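# Move wooden block from bench onto cart floor

## Task

Pick the wooden block up from the bench and lay it flat on the cart's floor at the handle end, next to the profiles. The drop flap must remain open, and anything that was already in place must still be in place at the finish. Release the block and back away so both grippers are empty and clear of the cart. The robot must not fall or be left leaning, and at the end it must be in contact with nothing.

## Robot and tools

Robot: a Rainbow Robotics RB-Y1. It has a two-wheel drive base with two rear casters, a head camera, and two 7-joint arms with parallel grippers, each carrying a wrist camera in a case that sticks out sideways. The torso can squat, shift the hips, pitch forward and yaw. The base is 0.58 m wide and runs from 0.10 m ahead of the drive axle to 0.57 m behind it. Turning on the spot sweeps a circle of 0.58 m radius. The base cannot move sideways.

Frames: the base frame has its origin on the floor midway between the drive wheels, with x forward, y left and z up, in metres. The chest, left_hand and right_hand readings are given in this frame. A hand point lies between the finger pads, 0.03 m behind the fingertips. The fingers point along the hand's -z axis and close along its x axis. base_odometry is measured from where the base started. It is built from wheel turns only, so slips count as travel, and heading is in rad with positive meaning left.

move: one action per call, plus optional "cameras" (a list drawn from head_camera, left_wrist_camera, right_wrist_camera or all; [] gives no images) and "blocking" (true or left out waits for everything to come to rest; false returns within about 0.5 s). The allowed combinations are: base and/or joints, optionally with min_time_s or contact_limits; target alone or with min_time_s; or contact_limits alone.
- base: one object {"x_m_s", "turn_rad_s", "for_s"}. These are velocities, not positions. x_m_s is forward speed in m/s, magnitude 0.005 to 0.4 or 0. turn_rad_s is the turn rate to the left in rad/s, magnitude 0.02 to 1.509 or 0. for_s is the duration, 0.1 to 5 s. Acceleration is 0.4 m/s² (0.5 rad/s² when turning), so the base coasts on after for_s. Distance travelled is roughly speed × for_s. If |x| + 0.27|turn| exceeds 0.4, both are scaled down together.
- joints: absolute targets keyed by name, in rad, and in m for grippers. Ranges: torso_squat_rad 0 to 1.2; torso_shift_rad -0.3 to 0.6; torso_pitch_rad -0.2 to 1.4 (positive bows forward); torso_yaw_rad -1.5 to 1.5 (positive is left; raise both arms 0.2 rad or more outward first); shoulder_pitch ±2.356 (negative swings the arm forward and up); left_shoulder_roll 0 to 3.141 and right_shoulder_roll -3.141 to 0 (outward); shoulder_yaw ±2.094; elbow -2.617 to 0.01 (negative bends); forearm_roll ±3.141; wrist_pitch -1.57 to 1.919; hand_roll ±2.705; gripper_m 0 to 0.1, giving the opening between the pads; head_pan_rad ±0.523; head_tilt_rad -0.35 to 1.57 (positive looks down). The torso also has combined limits: squat+shift<=1.52; squat-shift+pitch<=1.57; shift+0.5pitch-0.4squat<=0.7; shift+0.3pitch-0.5squat<=0.39.
- target: sends one hand to an absolute pose in the base frame: side ("left"/"right"), x, y, z in m (-3 to 3), and quat_wxyz in the same form the hand lines print. It is solved once into joint angles, so the hand follows an arc. Break long moves into short steps. It cannot be sent while another move is still running.
- min_time_s: 0.1 to 8 s, the minimum duration for arm, head and torso motions.
- contact_limits: gripper current in mA, 200 to 672.5, keyed left_gripper_m/right_gripper_m. It starts at 672.5 and stays at whatever you last set. Lower values grip more softly.

wait(seconds 0–10, cameras) just lets time pass and returns state and images. stop(cameras) brakes every running motion. zoom_image(camera, region [x0,y0,x1,y1] in pixels, at most 504×504) enlarges part of the latest image. read_manual returns only licence text. finished_scene(scene) ends the scene, and nothing may be called after it in the same reply.

Results: "move" is done, or otherwise the worst status. base_status, joint_status and the hand statuses are one of moving, done, off_target (resting away from its target and possibly still pushing), reached/short (hand within 10 mm and 2° or not), refused (nothing moved; the reason is given), not_followed (the arm-collision check withheld the command), time_out, contact_stop (torso only), limit_stop_at_<name> (a body guard or built-in limit), torque_fault, or limit_stop_at_motor_heat. A stop you did not command, or a refusal, cancels the remaining calls in that reply. Other lines: on_its_own (what happened without your command), lidar_m (12 ranges in 30° sectors counter-clockwise from straight ahead, "-" for nothing, measured 0.23 m above the floor), motor_effort of the wheels in % (at rest usually under 30; a high reading means the robot is pushing something), wheel_motors_off, joint torques and external torques, wrist force/torque (raw readings with an offset), and motor temperatures. The "pictures" line gives the order of the images. Camera calibration (K, T_world_to_cam) maps base-frame points to pixels.

Gripping: to hold the block, command an opening at least 0.005 m smaller than its width. off_target or done afterwards is normal. Each arm is rated for 3 kg.

Avoid: arms striking or squeezing each other (a hard press ends the scene), and a gripper closing on the other hand's fingers. Keep shoulder rolls about 0.5 rad outward when both arms reach forward. Avoid driving into furniture (the wheels keep pushing), catching the upper body under an edge, heavy loads held far forward (the robot can tip), dropping the block from a height, releasing it while it is still moving, slamming into fixed objects, and torque faults (10 s stop) or overheated motors (a 30–60 s stop). Set the block down gently, open the gripper, lift away and back off so nothing is being touched.

Each tool is called after "Emit:" as name(argument=value, ...) on one line, values as JSON.

## Session

Emit:
move()

Scene clock: 0.00 s.
Joint torques (N m): no reading
External joint torques (N m): no reading
Motor temperatures (°C): left_arm=[31 28 32 36 35 33 38] | right_arm=[34 31 32 30 36 36 34]
Wrist force (N): no reading
Wrist torque (N m): no reading
Wrist force, peak (N): no reading
base_odometry: x=+0.000 y=+0.000 heading=+0.000
lidar_m: 0.65 0.68 1.56 4.82 1.63 1.14 1.08 1.13 1.47 3.50 0.97 0.70
base_status: not commanded
joint_positions: torso_squat_rad=+0.350 torso_shift_rad=+0.000 torso_pitch_rad=+0.000 torso_yaw_rad=+0.000 left_shoulder_pitch_rad=+0.049 left_shoulder_roll_rad=+0.015 left_shoulder_yaw_rad=+0.041 left_elbow_rad=-0.149 left_forearm_roll_rad=+0.010 left_wrist_pitch_rad=-0.019 left_hand_roll_rad=+0.045 left_gripper_m=+0.099 right_shoulder_pitch_rad=-0.033 right_shoulder_roll_rad=-0.038 right_shoulder_yaw_rad=+0.024 right_elbow_rad=-0.125 right_forearm_roll_rad=-0.047 right_wrist_pitch_rad=+0.032 right_hand_roll_rad=-0.022 right_gripper_m=+0.099 head_pan_rad=+0.000 head_tilt_rad=+0.400
joint_status: not commanded
wheel_motors_off: 0
motor_effort: left_wheel=+0 right_wheel=+0
chest: x=-0.2280 y=+0.0001 z=+1.2475 quat_wxyz=(+1.000, +0.000, +0.000, +0.000) (m; base frame)
left_hand: x=-0.1861 y=+0.2354 z=+0.5638 quat_wxyz=(+0.997, +0.009, -0.062, +0.055) (m; base frame)
right_hand: x=-0.1506 y=-0.2464 z=+0.5666 quat_wxyz=(+0.998, -0.015, -0.063, -0.016) (m; base frame)
pictures: head_camera, left_wrist_camera, right_wrist_camera

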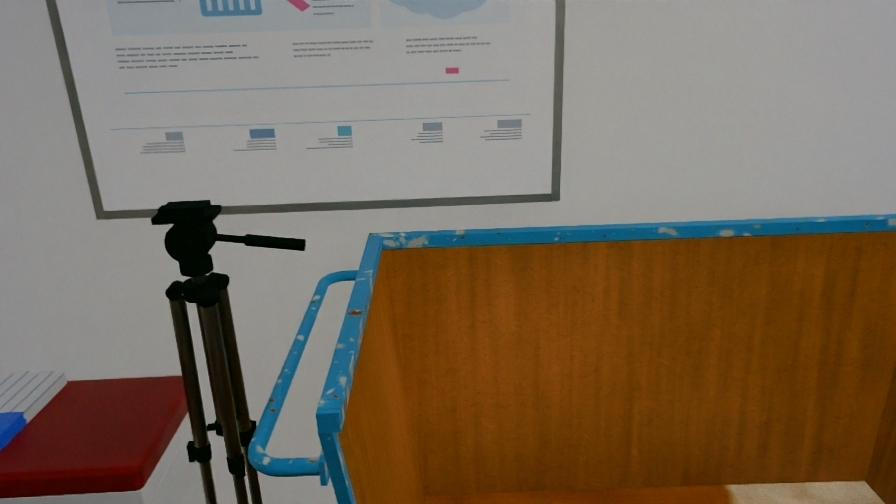

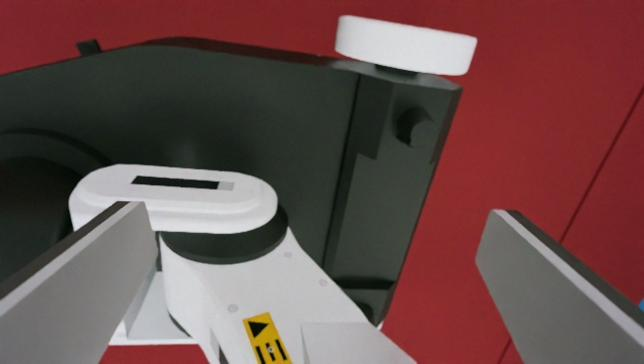

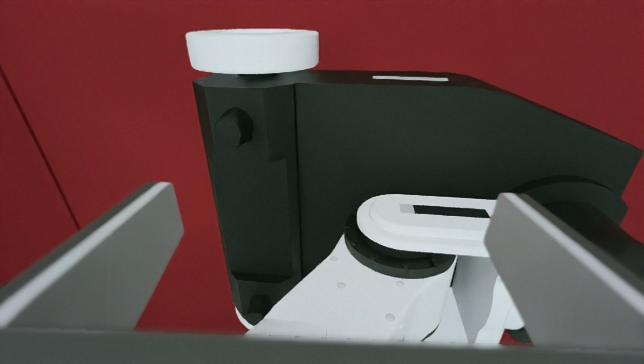

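Emit:
move(joints={"head_tilt_rad":0.85,"head_pan_rad":0}, cameras=["head_camera"])

Emit:
move(joints={"head_tilt_rad":0.7,"head_pan_rad":0.52}, cameras=["head_camera"])

Emit:
move(joints={"head_tilt_rad":0.7,"head_pan_rad":-0.52}, cameras=["head_camera"])

Scene clock: 2.63 s.
Joint torques (N m): left_arm=[-0.95 -0.01 0.68 0.23 -0.12 -0.49 -0.01] | right_arm=[-2.05 -0.76 -0.26 0.04 -0.01 -0.31 -0.11]
External joint torques (N m): left_arm=[-0.32 -0.67 0.64 0.21 -0.12 -0.14 0] | right_arm=[0.21 0.73 -0.21 0.35 -0.05 -0.02 -0.12]
Motor temperatures (°C): left_arm=[31 28 32 36 35 33 38] | right_arm=[34 31 32 30 36 36 34]
Wrist force (N): left_arm=[0.0 1.6 -7.1] | right_arm=[-2.0 1.1 -4.8]
Wrist torque (N m): left_arm=[-0.35 0.10 0.11] | right_arm=[-0.09 -0.08 -0.07]
Wrist force, peak (N): left_arm=[-0.2 1.9 -8.4] | right_arm=[-2.1 1.2 -5.4]
move: done
base_odometry: x=+0.000 y=+0.000 heading=+0.000
lidar_m: 0.65 0.67 1.56 4.83 1.62 1.13 1.08 1.11 1.48 3.51 0.98 0.69
base_status: not commanded
joint_positions: torso_squat_rad=+0.350 torso_shift_rad=+0.000 torso_pitch_rad=+0.000 torso_yaw_rad=+0.000 left_shoulder_pitch_rad=+0.049 left_shoulder_roll_rad=+0.015 left_shoulder_yaw_rad=+0.041 left_elbow_rad=-0.149 left_forearm_roll_rad=+0.010 left_wrist_pitch_rad=-0.019 left_hand_roll_rad=+0.045 left_gripper_m=+0.099 right_shoulder_pitch_rad=-0.033 right_shoulder_roll_rad=-0.038 right_shoulder_yaw_rad=+0.024 right_elbow_rad=-0.125 right_forearm_roll_rad=-0.047 right_wrist_pitch_rad=+0.032 right_hand_roll_rad=-0.022 right_gripper_m=+0.099 head_pan_rad=+0.000 head_tilt_rad=+0.850
joint_status: all done
wheel_motors_off: 0
motor_effort: left_wheel=+0(1) right_wheel=-2(2)
chest: x=-0.2280 y=+0.0001 z=+1.2475 quat_wxyz=(+1.000, +0.000, +0.000, +0.000) (m; base frame)
left_hand: x=-0.1861 y=+0.2354 z=+0.5638 quat_wxyz=(+0.997, +0.009, -0.062, +0.055) (m; base frame)
right_hand: x=-0.1506 y=-0.2464 z=+0.5666 quat_wxyz=(+0.998, -0.015, -0.063, -0.016) (m; base frame)
pictures: head_camera
camera_calibration:
head_camera: T_world_to_cam=[[-0.00598885, -0.999504, -0.0309109, 0.0427237], [-0.712307, 0.0259593, -0.701388, 0.920231], [0.701843, 0.0178175, -0.712109, 1.12053], [0, 0, 0, 1]] pos_world=[-0.130693, -0.00115112, 1.4447]

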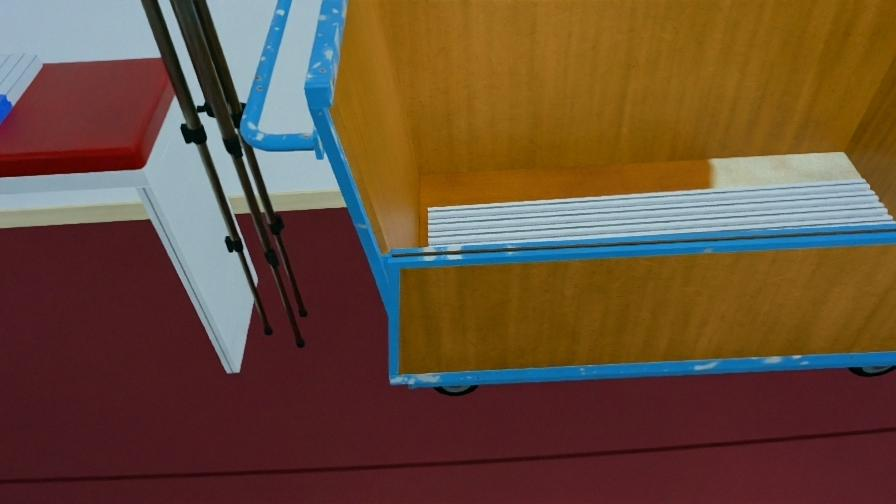

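Scene clock: 3.63 s.
Joint torques (N m): left_arm=[-0.88 -0.3 0.5 0 -0.02 -0.6 0.01] | right_arm=[-1.9 -0.65 -0.88 0.1 -0.09 -0.1 -0.07]
External joint torques (N m): left_arm=[-0.25 -0.96 0.46 -0.01 -0.03 -0.25 0.02] | right_arm=[0.35 0.84 -0.83 0.41 -0.12 0.19 -0.07]
Motor temperatures (°C): left_arm=[31 28 32 36 35 33 38] | right_arm=[34 31 32 30 36 36 34]
Wrist force (N): left_arm=[0.0 1.6 -7.3] | right_arm=[-2.0 0.6 -4.5]
Wrist torque (N m): left_arm=[-0.29 0.16 0.05] | right_arm=[-0.07 -0.09 -0.09]
Wrist force, peak (N): left_arm=[0.0 2.0 -8.1] | right_arm=[-1.6 1.5 -5.6]
move: done
base_odometry: x=+0.000 y=+0.000 heading=+0.000
lidar_m: 0.65 0.67 1.55 4.84 1.61 1.13 1.07 1.13 1.48 3.51 0.99 0.69
base_status: not commanded
joint_positions: torso_squat_rad=+0.350 torso_shift_rad=+0.000 torso_pitch_rad=+0.000 torso_yaw_rad=+0.000 left_shoulder_pitch_rad=+0.049 left_shoulder_roll_rad=+0.015 left_shoulder_yaw_rad=+0.041 left_elbow_rad=-0.149 left_forearm_roll_rad=+0.010 left_wrist_pitch_rad=-0.019 left_hand_roll_rad=+0.045 left_gripper_m=+0.099 right_shoulder_pitch_rad=-0.033 right_shoulder_roll_rad=-0.038 right_shoulder_yaw_rad=+0.024 right_elbow_rad=-0.125 right_forearm_roll_rad=-0.047 right_wrist_pitch_rad=+0.032 right_hand_roll_rad=-0.022 right_gripper_m=+0.099 head_pan_rad=+0.520 head_tilt_rad=+0.700
joint_status: all done
wheel_motors_off: 0
motor_effort: left_wheel=+1(1) right_wheel=+1(2)
chest: x=-0.2280 y=+0.0001 z=+1.2475 quat_wxyz=(+1.000, +0.000, +0.000, +0.000) (m; base frame)
left_hand: x=-0.1861 y=+0.2354 z=+0.5638 quat_wxyz=(+0.997, +0.009, -0.062, +0.055) (m; base frame)
right_hand: x=-0.1506 y=-0.2464 z=+0.5666 quat_wxyz=(+0.998, -0.015, -0.063, -0.016) (m; base frame)
pictures: head_camera
camera_calibration:
head_camera: T_world_to_cam=[[0.495443, -0.868071, -0.0314483, 0.146782], [-0.533229, -0.275356, -0.799904, 1.09972], [0.685714, 0.413076, -0.599304, 0.953836], [0, 0, 0, 1]] pos_world=[-0.14038, 0.0362239, 1.45592]

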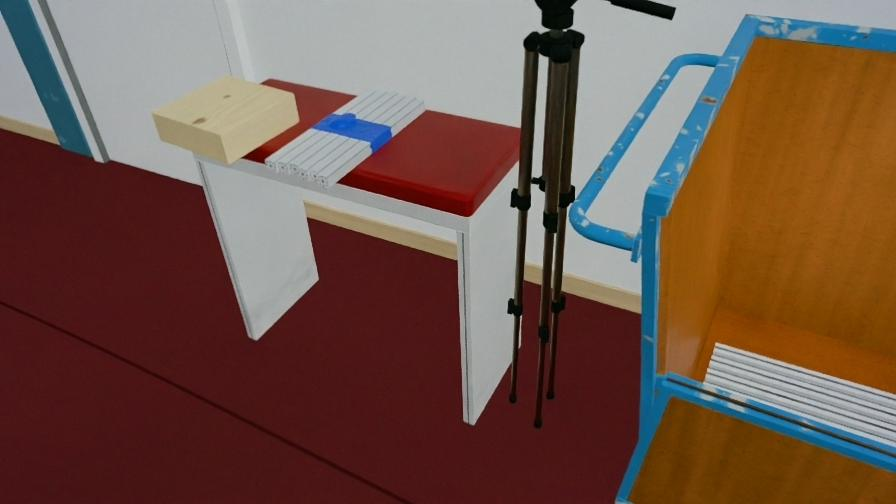

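Scene clock: 5.00 s.
Joint torques (N m): left_arm=[-0.6 -0.22 0.62 -0.07 -0.05 -0.53 -0.06] | right_arm=[-1.92 -1 -0.61 -0.03 -0.09 -0.28 -0.04]
External joint torques (N m): left_arm=[0.03 -0.88 0.58 -0.08 -0.05 -0.18 -0.05] | right_arm=[0.33 0.49 -0.56 0.28 -0.13 0.01 -0.05]
Motor temperatures (°C): left_arm=[31 28 32 36 35 33 38] | right_arm=[34 31 32 30 36 36 34]
Wrist force (N): left_arm=[0.1 1.4 -7.9] | right_arm=[-1.3 0.9 -5.0]
Wrist torque (N m): left_arm=[-0.34 0.17 0.08] | right_arm=[-0.08 -0.03 -0.09]
Wrist force, peak (N): left_arm=[0.3 1.8 -8.5] | right_arm=[-2.0 1.0 -5.6]
move: done
base_odometry: x=+0.000 y=+0.000 heading=+0.000
lidar_m: 0.65 0.68 1.56 4.82 1.62 1.14 1.08 1.12 1.47 3.52 0.98 0.68
base_status: not commanded
joint_positions: torso_squat_rad=+0.350 torso_shift_rad=+0.000 torso_pitch_rad=+0.000 torso_yaw_rad=+0.000 left_shoulder_pitch_rad=+0.049 left_shoulder_roll_rad=+0.015 left_shoulder_yaw_rad=+0.041 left_elbow_rad=-0.149 left_forearm_roll_rad=+0.010 left_wrist_pitch_rad=-0.019 left_hand_roll_rad=+0.045 left_gripper_m=+0.099 right_shoulder_pitch_rad=-0.033 right_shoulder_roll_rad=-0.038 right_shoulder_yaw_rad=+0.024 right_elbow_rad=-0.125 right_forearm_roll_rad=-0.047 right_wrist_pitch_rad=+0.032 right_hand_roll_rad=-0.022 right_gripper_m=+0.099 head_pan_rad=-0.520 head_tilt_rad=+0.700
joint_status: all done
wheel_motors_off: 0
motor_effort: left_wheel=+1(1) right_wheel=+0(2)
chest: x=-0.2280 y=+0.0001 z=+1.2475 quat_wxyz=(+1.000, +0.000, +0.000, +0.000) (m; base frame)
left_hand: x=-0.1861 y=+0.2354 z=+0.5638 quat_wxyz=(+0.997, +0.009, -0.062, +0.055) (m; base frame)
right_hand: x=-0.1506 y=-0.2464 z=+0.5666 quat_wxyz=(+0.998, -0.015, -0.063, -0.016) (m; base frame)
pictures: head_camera
camera_calibration:
head_camera: T_world_to_cam=[[-0.497734, -0.866759, -0.031459, -0.057845], [-0.507354, 0.320382, -0.799967, 1.10502], [0.703457, -0.38221, -0.599219, 0.957513], [0, 0, 0, 1]] pos_world=[-0.141724, -0.0381954, 1.45592]

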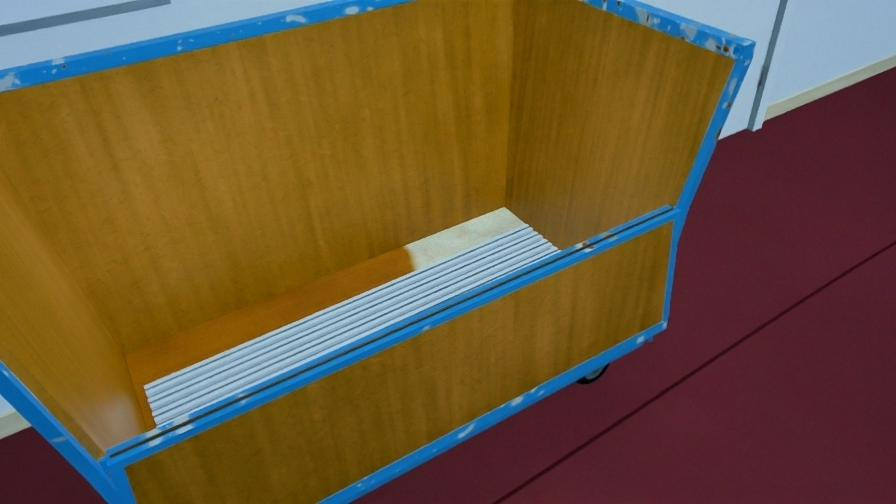

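Emit:
move(base={"turn_rad_s":0.8,"for_s":1.963}, joints={"head_pan_rad":-0.52,"head_tilt_rad":0.8}, cameras=["head_camera"])

Emit:
move(base={"x_m_s":0.35,"for_s":3.8}, cameras=["head_camera"])

Emit:
move(base={"turn_rad_s":-0.8,"for_s":1.963}, joints={"head_pan_rad":0,"head_tilt_rad":0.8}, cameras=["head_camera"])

Scene clock: 27.23 s.
Joint torques (N m): left_arm=[-1.1 -0.55 0.64 0.13 -0.07 -0.6 0.01] | right_arm=[-2.23 -1.18 -0.61 0.15 -0.14 -0.19 -0.13]
External joint torques (N m): left_arm=[-0.47 -1.22 0.6 0.11 -0.07 -0.24 0.01] | right_arm=[0.03 0.31 -0.56 0.46 -0.18 0.1 -0.14]
Motor temperatures (°C): left_arm=[31 28 32 36 35 33 38] | right_arm=[34 31 32 30 36 36 34]
Wrist force (N): left_arm=[-0.1 1.0 -7.6] | right_arm=[-1.7 0.6 -5.3]
Wrist torque (N m): left_arm=[-0.23 0.12 0.05] | right_arm=[-0.04 -0.04 -0.09]
Wrist force, peak (N): left_arm=[-0.5 1.5 -8.4] | right_arm=[-2.4 1.4 -5.3]
move: done
base_odometry: x=+0.000 y=+0.000 heading=+1.573
lidar_m: 5.04 1.60 1.14 1.07 1.10 1.45 3.66 0.99 0.71 0.66 1.02 1.55
base_status: done (sent for 1.97 of 1.97 s)
joint_positions: torso_squat_rad=+0.350 torso_shift_rad=+0.000 torso_pitch_rad=+0.000 torso_yaw_rad=+0.000 left_shoulder_pitch_rad=+0.049 left_shoulder_roll_rad=+0.015 left_shoulder_yaw_rad=+0.041 left_elbow_rad=-0.149 left_forearm_roll_rad=+0.010 left_wrist_pitch_rad=-0.019 left_hand_roll_rad=+0.045 left_gripper_m=+0.099 right_shoulder_pitch_rad=-0.033 right_shoulder_roll_rad=-0.038 right_shoulder_yaw_rad=+0.024 right_elbow_rad=-0.125 right_forearm_roll_rad=-0.047 right_wrist_pitch_rad=+0.032 right_hand_roll_rad=-0.022 right_gripper_m=+0.099 head_pan_rad=-0.520 head_tilt_rad=+0.800
joint_status: all done
wheel_motors_off: 0
motor_effort: left_wheel=+6(40) right_wheel=+19(43)
chest: x=-0.2280 y=+0.0001 z=+1.2475 quat_wxyz=(+1.000, +0.000, +0.000, +0.000) (m; base frame)
left_hand: x=-0.1861 y=+0.2354 z=+0.5639 quat_wxyz=(+0.997, +0.009, -0.062, +0.055) (m; base frame)
right_hand: x=-0.1506 y=-0.2464 z=+0.5666 quat_wxyz=(+0.998, -0.015, -0.063, -0.016) (m; base frame)
pictures: head_camera
camera_calibration:
head_camera: T_world_to_cam=[[-0.500431, -0.865213, -0.0312287, -0.0587479], [-0.574035, 0.358586, -0.736139, 0.998917], [0.648115, -0.35046, -0.67611, 1.05737], [0, 0, 0, 1]] pos_world=[-0.141283, -0.0384613, 1.4484]

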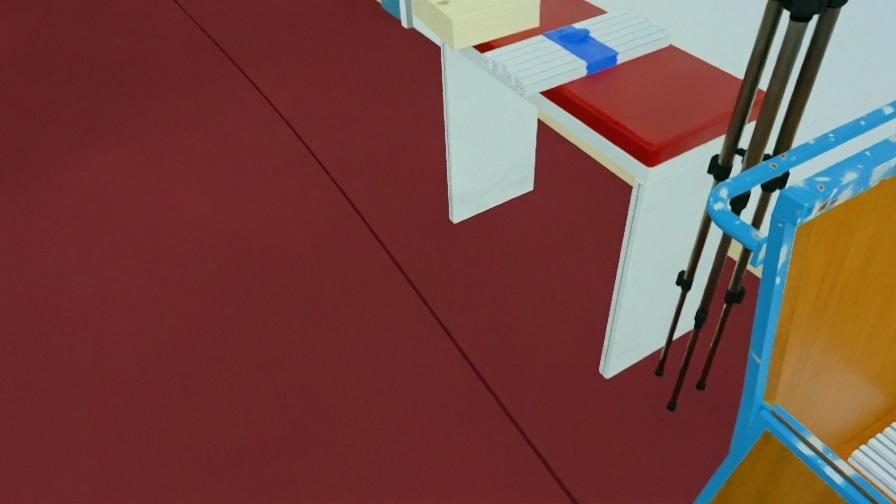

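Scene clock: 32.23 s.
Joint torques (N m): left_arm=[-0.73 -0.36 0.78 -0.02 0.05 -0.63 0.07] | right_arm=[-1.89 -1.37 -0.73 0.28 -0.24 -0.28 -0.09]
External joint torques (N m): left_arm=[-0.1 -1.03 0.74 -0.04 0.05 -0.27 0.08] | right_arm=[0.36 0.12 -0.68 0.58 -0.27 0.01 -0.09]
Motor temperatures (°C): left_arm=[31 28 32 36 35 33 38] | right_arm=[34 31 32 30 36 36 34]
Wrist force (N): left_arm=[0.1 1.0 -7.7] | right_arm=[-1.4 0.9 -5.3]
Wrist torque (N m): left_arm=[-0.27 0.17 0.06] | right_arm=[-0.08 -0.02 -0.09]
Wrist force, peak (N): left_arm=[0.1 1.4 -8.4] | right_arm=[-1.8 1.3 -5.5]
move: done
base_odometry: x=-0.004 y=+1.330 heading=+1.574
lidar_m: 4.30 1.68 1.18 1.13 1.15 1.56 3.82 1.34 1.12 0.83 1.44 1.91
base_status: done (sent for 3.8 of 3.8 s)
joint_positions: torso_squat_rad=+0.350 torso_shift_rad=+0.000 torso_pitch_rad=+0.000 torso_yaw_rad=+0.000 left_shoulder_pitch_rad=+0.049 left_shoulder_roll_rad=+0.015 left_shoulder_yaw_rad=+0.041 left_elbow_rad=-0.149 left_forearm_roll_rad=+0.010 left_wrist_pitch_rad=-0.019 left_hand_roll_rad=+0.045 left_gripper_m=+0.099 right_shoulder_pitch_rad=-0.033 right_shoulder_roll_rad=-0.038 right_shoulder_yaw_rad=+0.024 right_elbow_rad=-0.125 right_forearm_roll_rad=-0.047 right_wrist_pitch_rad=+0.032 right_hand_roll_rad=-0.022 right_gripper_m=+0.099 head_pan_rad=-0.520 head_tilt_rad=+0.800
joint_status: not commanded
wheel_motors_off: 0
motor_effort: left_wheel=+20(47) right_wheel=-18(48)
chest: x=-0.2280 y=+0.0001 z=+1.2475 quat_wxyz=(+1.000, +0.000, +0.000, +0.000) (m; base frame)
left_hand: x=-0.1861 y=+0.2354 z=+0.5639 quat_wxyz=(+0.997, +0.009, -0.062, +0.055) (m; base frame)
right_hand: x=-0.1505 y=-0.2464 z=+0.5666 quat_wxyz=(+0.998, -0.015, -0.062, -0.016) (m; base frame)
pictures: head_camera
camera_calibration:
head_camera: T_world_to_cam=[[-0.500437, -0.865212, -0.031158, -0.0588011], [-0.574143, 0.35859, -0.736052, 0.998835], [0.648014, -0.350459, -0.676207, 1.05743], [0, 0, 0, 1]] pos_world=[-0.141183, -0.0384613, 1.44841]

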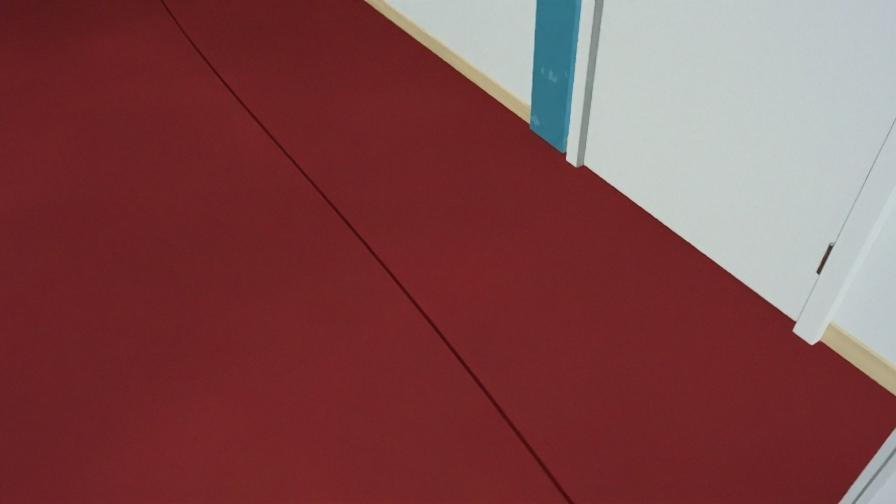

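Scene clock: 36.13 s.
Joint torques (N m): left_arm=[-0.82 -0.25 0.72 0.16 0.02 -0.6 -0.12] | right_arm=[-2.21 -0.95 -0.43 0.1 -0.09 -0.27 -0.1]
External joint torques (N m): left_arm=[-0.2 -0.91 0.68 0.15 0.01 -0.25 -0.11] | right_arm=[0.05 0.55 -0.39 0.41 -0.12 0.02 -0.1]
Motor temperatures (°C): left_arm=[31 28 32 36 35 33 38] | right_arm=[34 31 32 30 36 36 34]
Wrist force (N): left_arm=[-0.2 1.7 -7.5] | right_arm=[-1.6 0.7 -4.8]
Wrist torque (N m): left_arm=[-0.36 0.08 0.08] | right_arm=[-0.05 -0.02 -0.08]
Wrist force, peak (N): left_arm=[-0.8 1.1 -8.5] | right_arm=[-2.0 1.3 -5.4]
move: done
base_odometry: x=-0.004 y=+1.330 heading=+0.002
lidar_m: 0.81 1.44 1.90 4.29 1.71 1.20 1.12 1.17 1.55 3.67 1.34 1.10
base_status: done (sent for 1.97 of 1.97 s)
joint_positions: torso_squat_rad=+0.350 torso_shift_rad=+0.000 torso_pitch_rad=+0.000 torso_yaw_rad=+0.000 left_shoulder_pitch_rad=+0.049 left_shoulder_roll_rad=+0.015 left_shoulder_yaw_rad=+0.041 left_elbow_rad=-0.149 left_forearm_roll_rad=+0.010 left_wrist_pitch_rad=-0.019 left_hand_roll_rad=+0.045 left_gripper_m=+0.099 right_shoulder_pitch_rad=-0.033 right_shoulder_roll_rad=-0.038 right_shoulder_yaw_rad=+0.024 right_elbow_rad=-0.125 right_forearm_roll_rad=-0.047 right_wrist_pitch_rad=+0.032 right_hand_roll_rad=-0.022 right_gripper_m=+0.099 head_pan_rad=+0.000 head_tilt_rad=+0.800
joint_status: all done
wheel_motors_off: 0
motor_effort: left_wheel=+22(45) right_wheel=+3(49)
chest: x=-0.2280 y=+0.0001 z=+1.2475 quat_wxyz=(+1.000, +0.000, +0.000, +0.000) (m; base frame)
left_hand: x=-0.1861 y=+0.2354 z=+0.5639 quat_wxyz=(+0.997, +0.009, -0.062, +0.055) (m; base frame)
right_hand: x=-0.1505 y=-0.2464 z=+0.5666 quat_wxyz=(+0.998, -0.015, -0.063, -0.016) (m; base frame)
pictures: head_camera
camera_calibration:
head_camera: T_world_to_cam=[[-0.00450733, -0.999502, -0.0312453, 0.0434167], [-0.676396, 0.0260607, -0.736077, 0.977783], [0.736524, 0.0178165, -0.676176, 1.07564], [0, 0, 0, 1]] pos_world=[-0.130674, -0.00125082, 1.44841]

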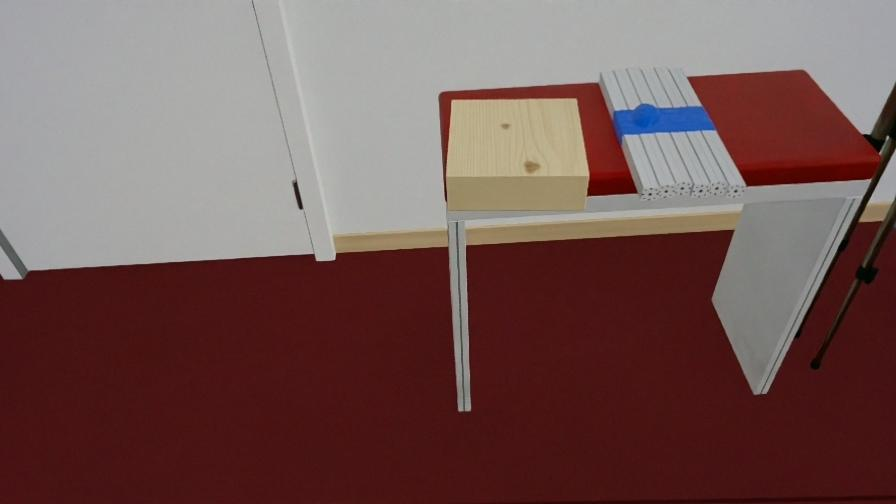

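Emit:
move(joints={"head_pan_rad":-0.52,"head_tilt_rad":0.6}, cameras=["head_camera"])

Scene clock: 45.07 s.
Joint torques (N m): left_arm=[-0.63 -0.17 0.73 0.07 -0.09 -0.6 0.01] | right_arm=[-1.8 -0.73 -0.45 0.11 -0.14 -0.29 -0.07]
External joint torques (N m): left_arm=[0 -0.83 0.69 0.06 -0.1 -0.25 0.02] | right_arm=[0.45 0.76 -0.4 0.42 -0.18 0 -0.08]
Motor temperatures (°C): left_arm=[31 28 32 36 35 33 38] | right_arm=[34 31 32 30 36 36 34]
Wrist force (N): left_arm=[-0.2 1.5 -7.7] | right_arm=[-1.5 1.1 -4.6]
Wrist torque (N m): left_arm=[-0.34 0.12 0.06] | right_arm=[-0.11 -0.01 -0.08]
Wrist force, peak (N): left_arm=[-0.1 1.9 -8.2] | right_arm=[-2.2 1.4 -5.4]
move: done
base_odometry: x=-0.004 y=+1.330 heading=+0.002
lidar_m: 0.81 1.43 1.91 4.30 1.71 1.18 1.12 1.18 1.55 3.68 1.33 1.10
base_status: not commanded
joint_positions: torso_squat_rad=+0.350 torso_shift_rad=+0.000 torso_pitch_rad=+0.000 torso_yaw_rad=+0.000 left_shoulder_pitch_rad=+0.049 left_shoulder_roll_rad=+0.015 left_shoulder_yaw_rad=+0.041 left_elbow_rad=-0.149 left_forearm_roll_rad=+0.010 left_wrist_pitch_rad=-0.019 left_hand_roll_rad=+0.045 left_gripper_m=+0.099 right_shoulder_pitch_rad=-0.033 right_shoulder_roll_rad=-0.038 right_shoulder_yaw_rad=+0.024 right_elbow_rad=-0.125 right_forearm_roll_rad=-0.047 right_wrist_pitch_rad=+0.032 right_hand_roll_rad=-0.022 right_gripper_m=+0.099 head_pan_rad=-0.520 head_tilt_rad=+0.600
joint_status: all done
wheel_motors_off: 0
motor_effort: left_wheel=+23(23) right_wheel=+3(5)
chest: x=-0.2280 y=+0.0001 z=+1.2475 quat_wxyz=(+1.000, +0.000, +0.000, +0.000) (m; base frame)
left_hand: x=-0.1861 y=+0.2354 z=+0.5639 quat_wxyz=(+0.997, +0.009, -0.062, +0.055) (m; base frame)
right_hand: x=-0.1505 y=-0.2464 z=+0.5666 quat_wxyz=(+0.998, -0.015, -0.063, -0.016) (m; base frame)
pictures: head_camera
camera_calibration:
head_camera: T_world_to_cam=[[-0.494983, -0.868333, -0.031453, -0.0573141], [-0.435522, 0.279262, -0.855765, 1.20063], [0.751873, -0.40989, -0.516408, 0.847567], [0, 0, 0, 1]] pos_world=[-0.142731, -0.0376484, 1.46335]

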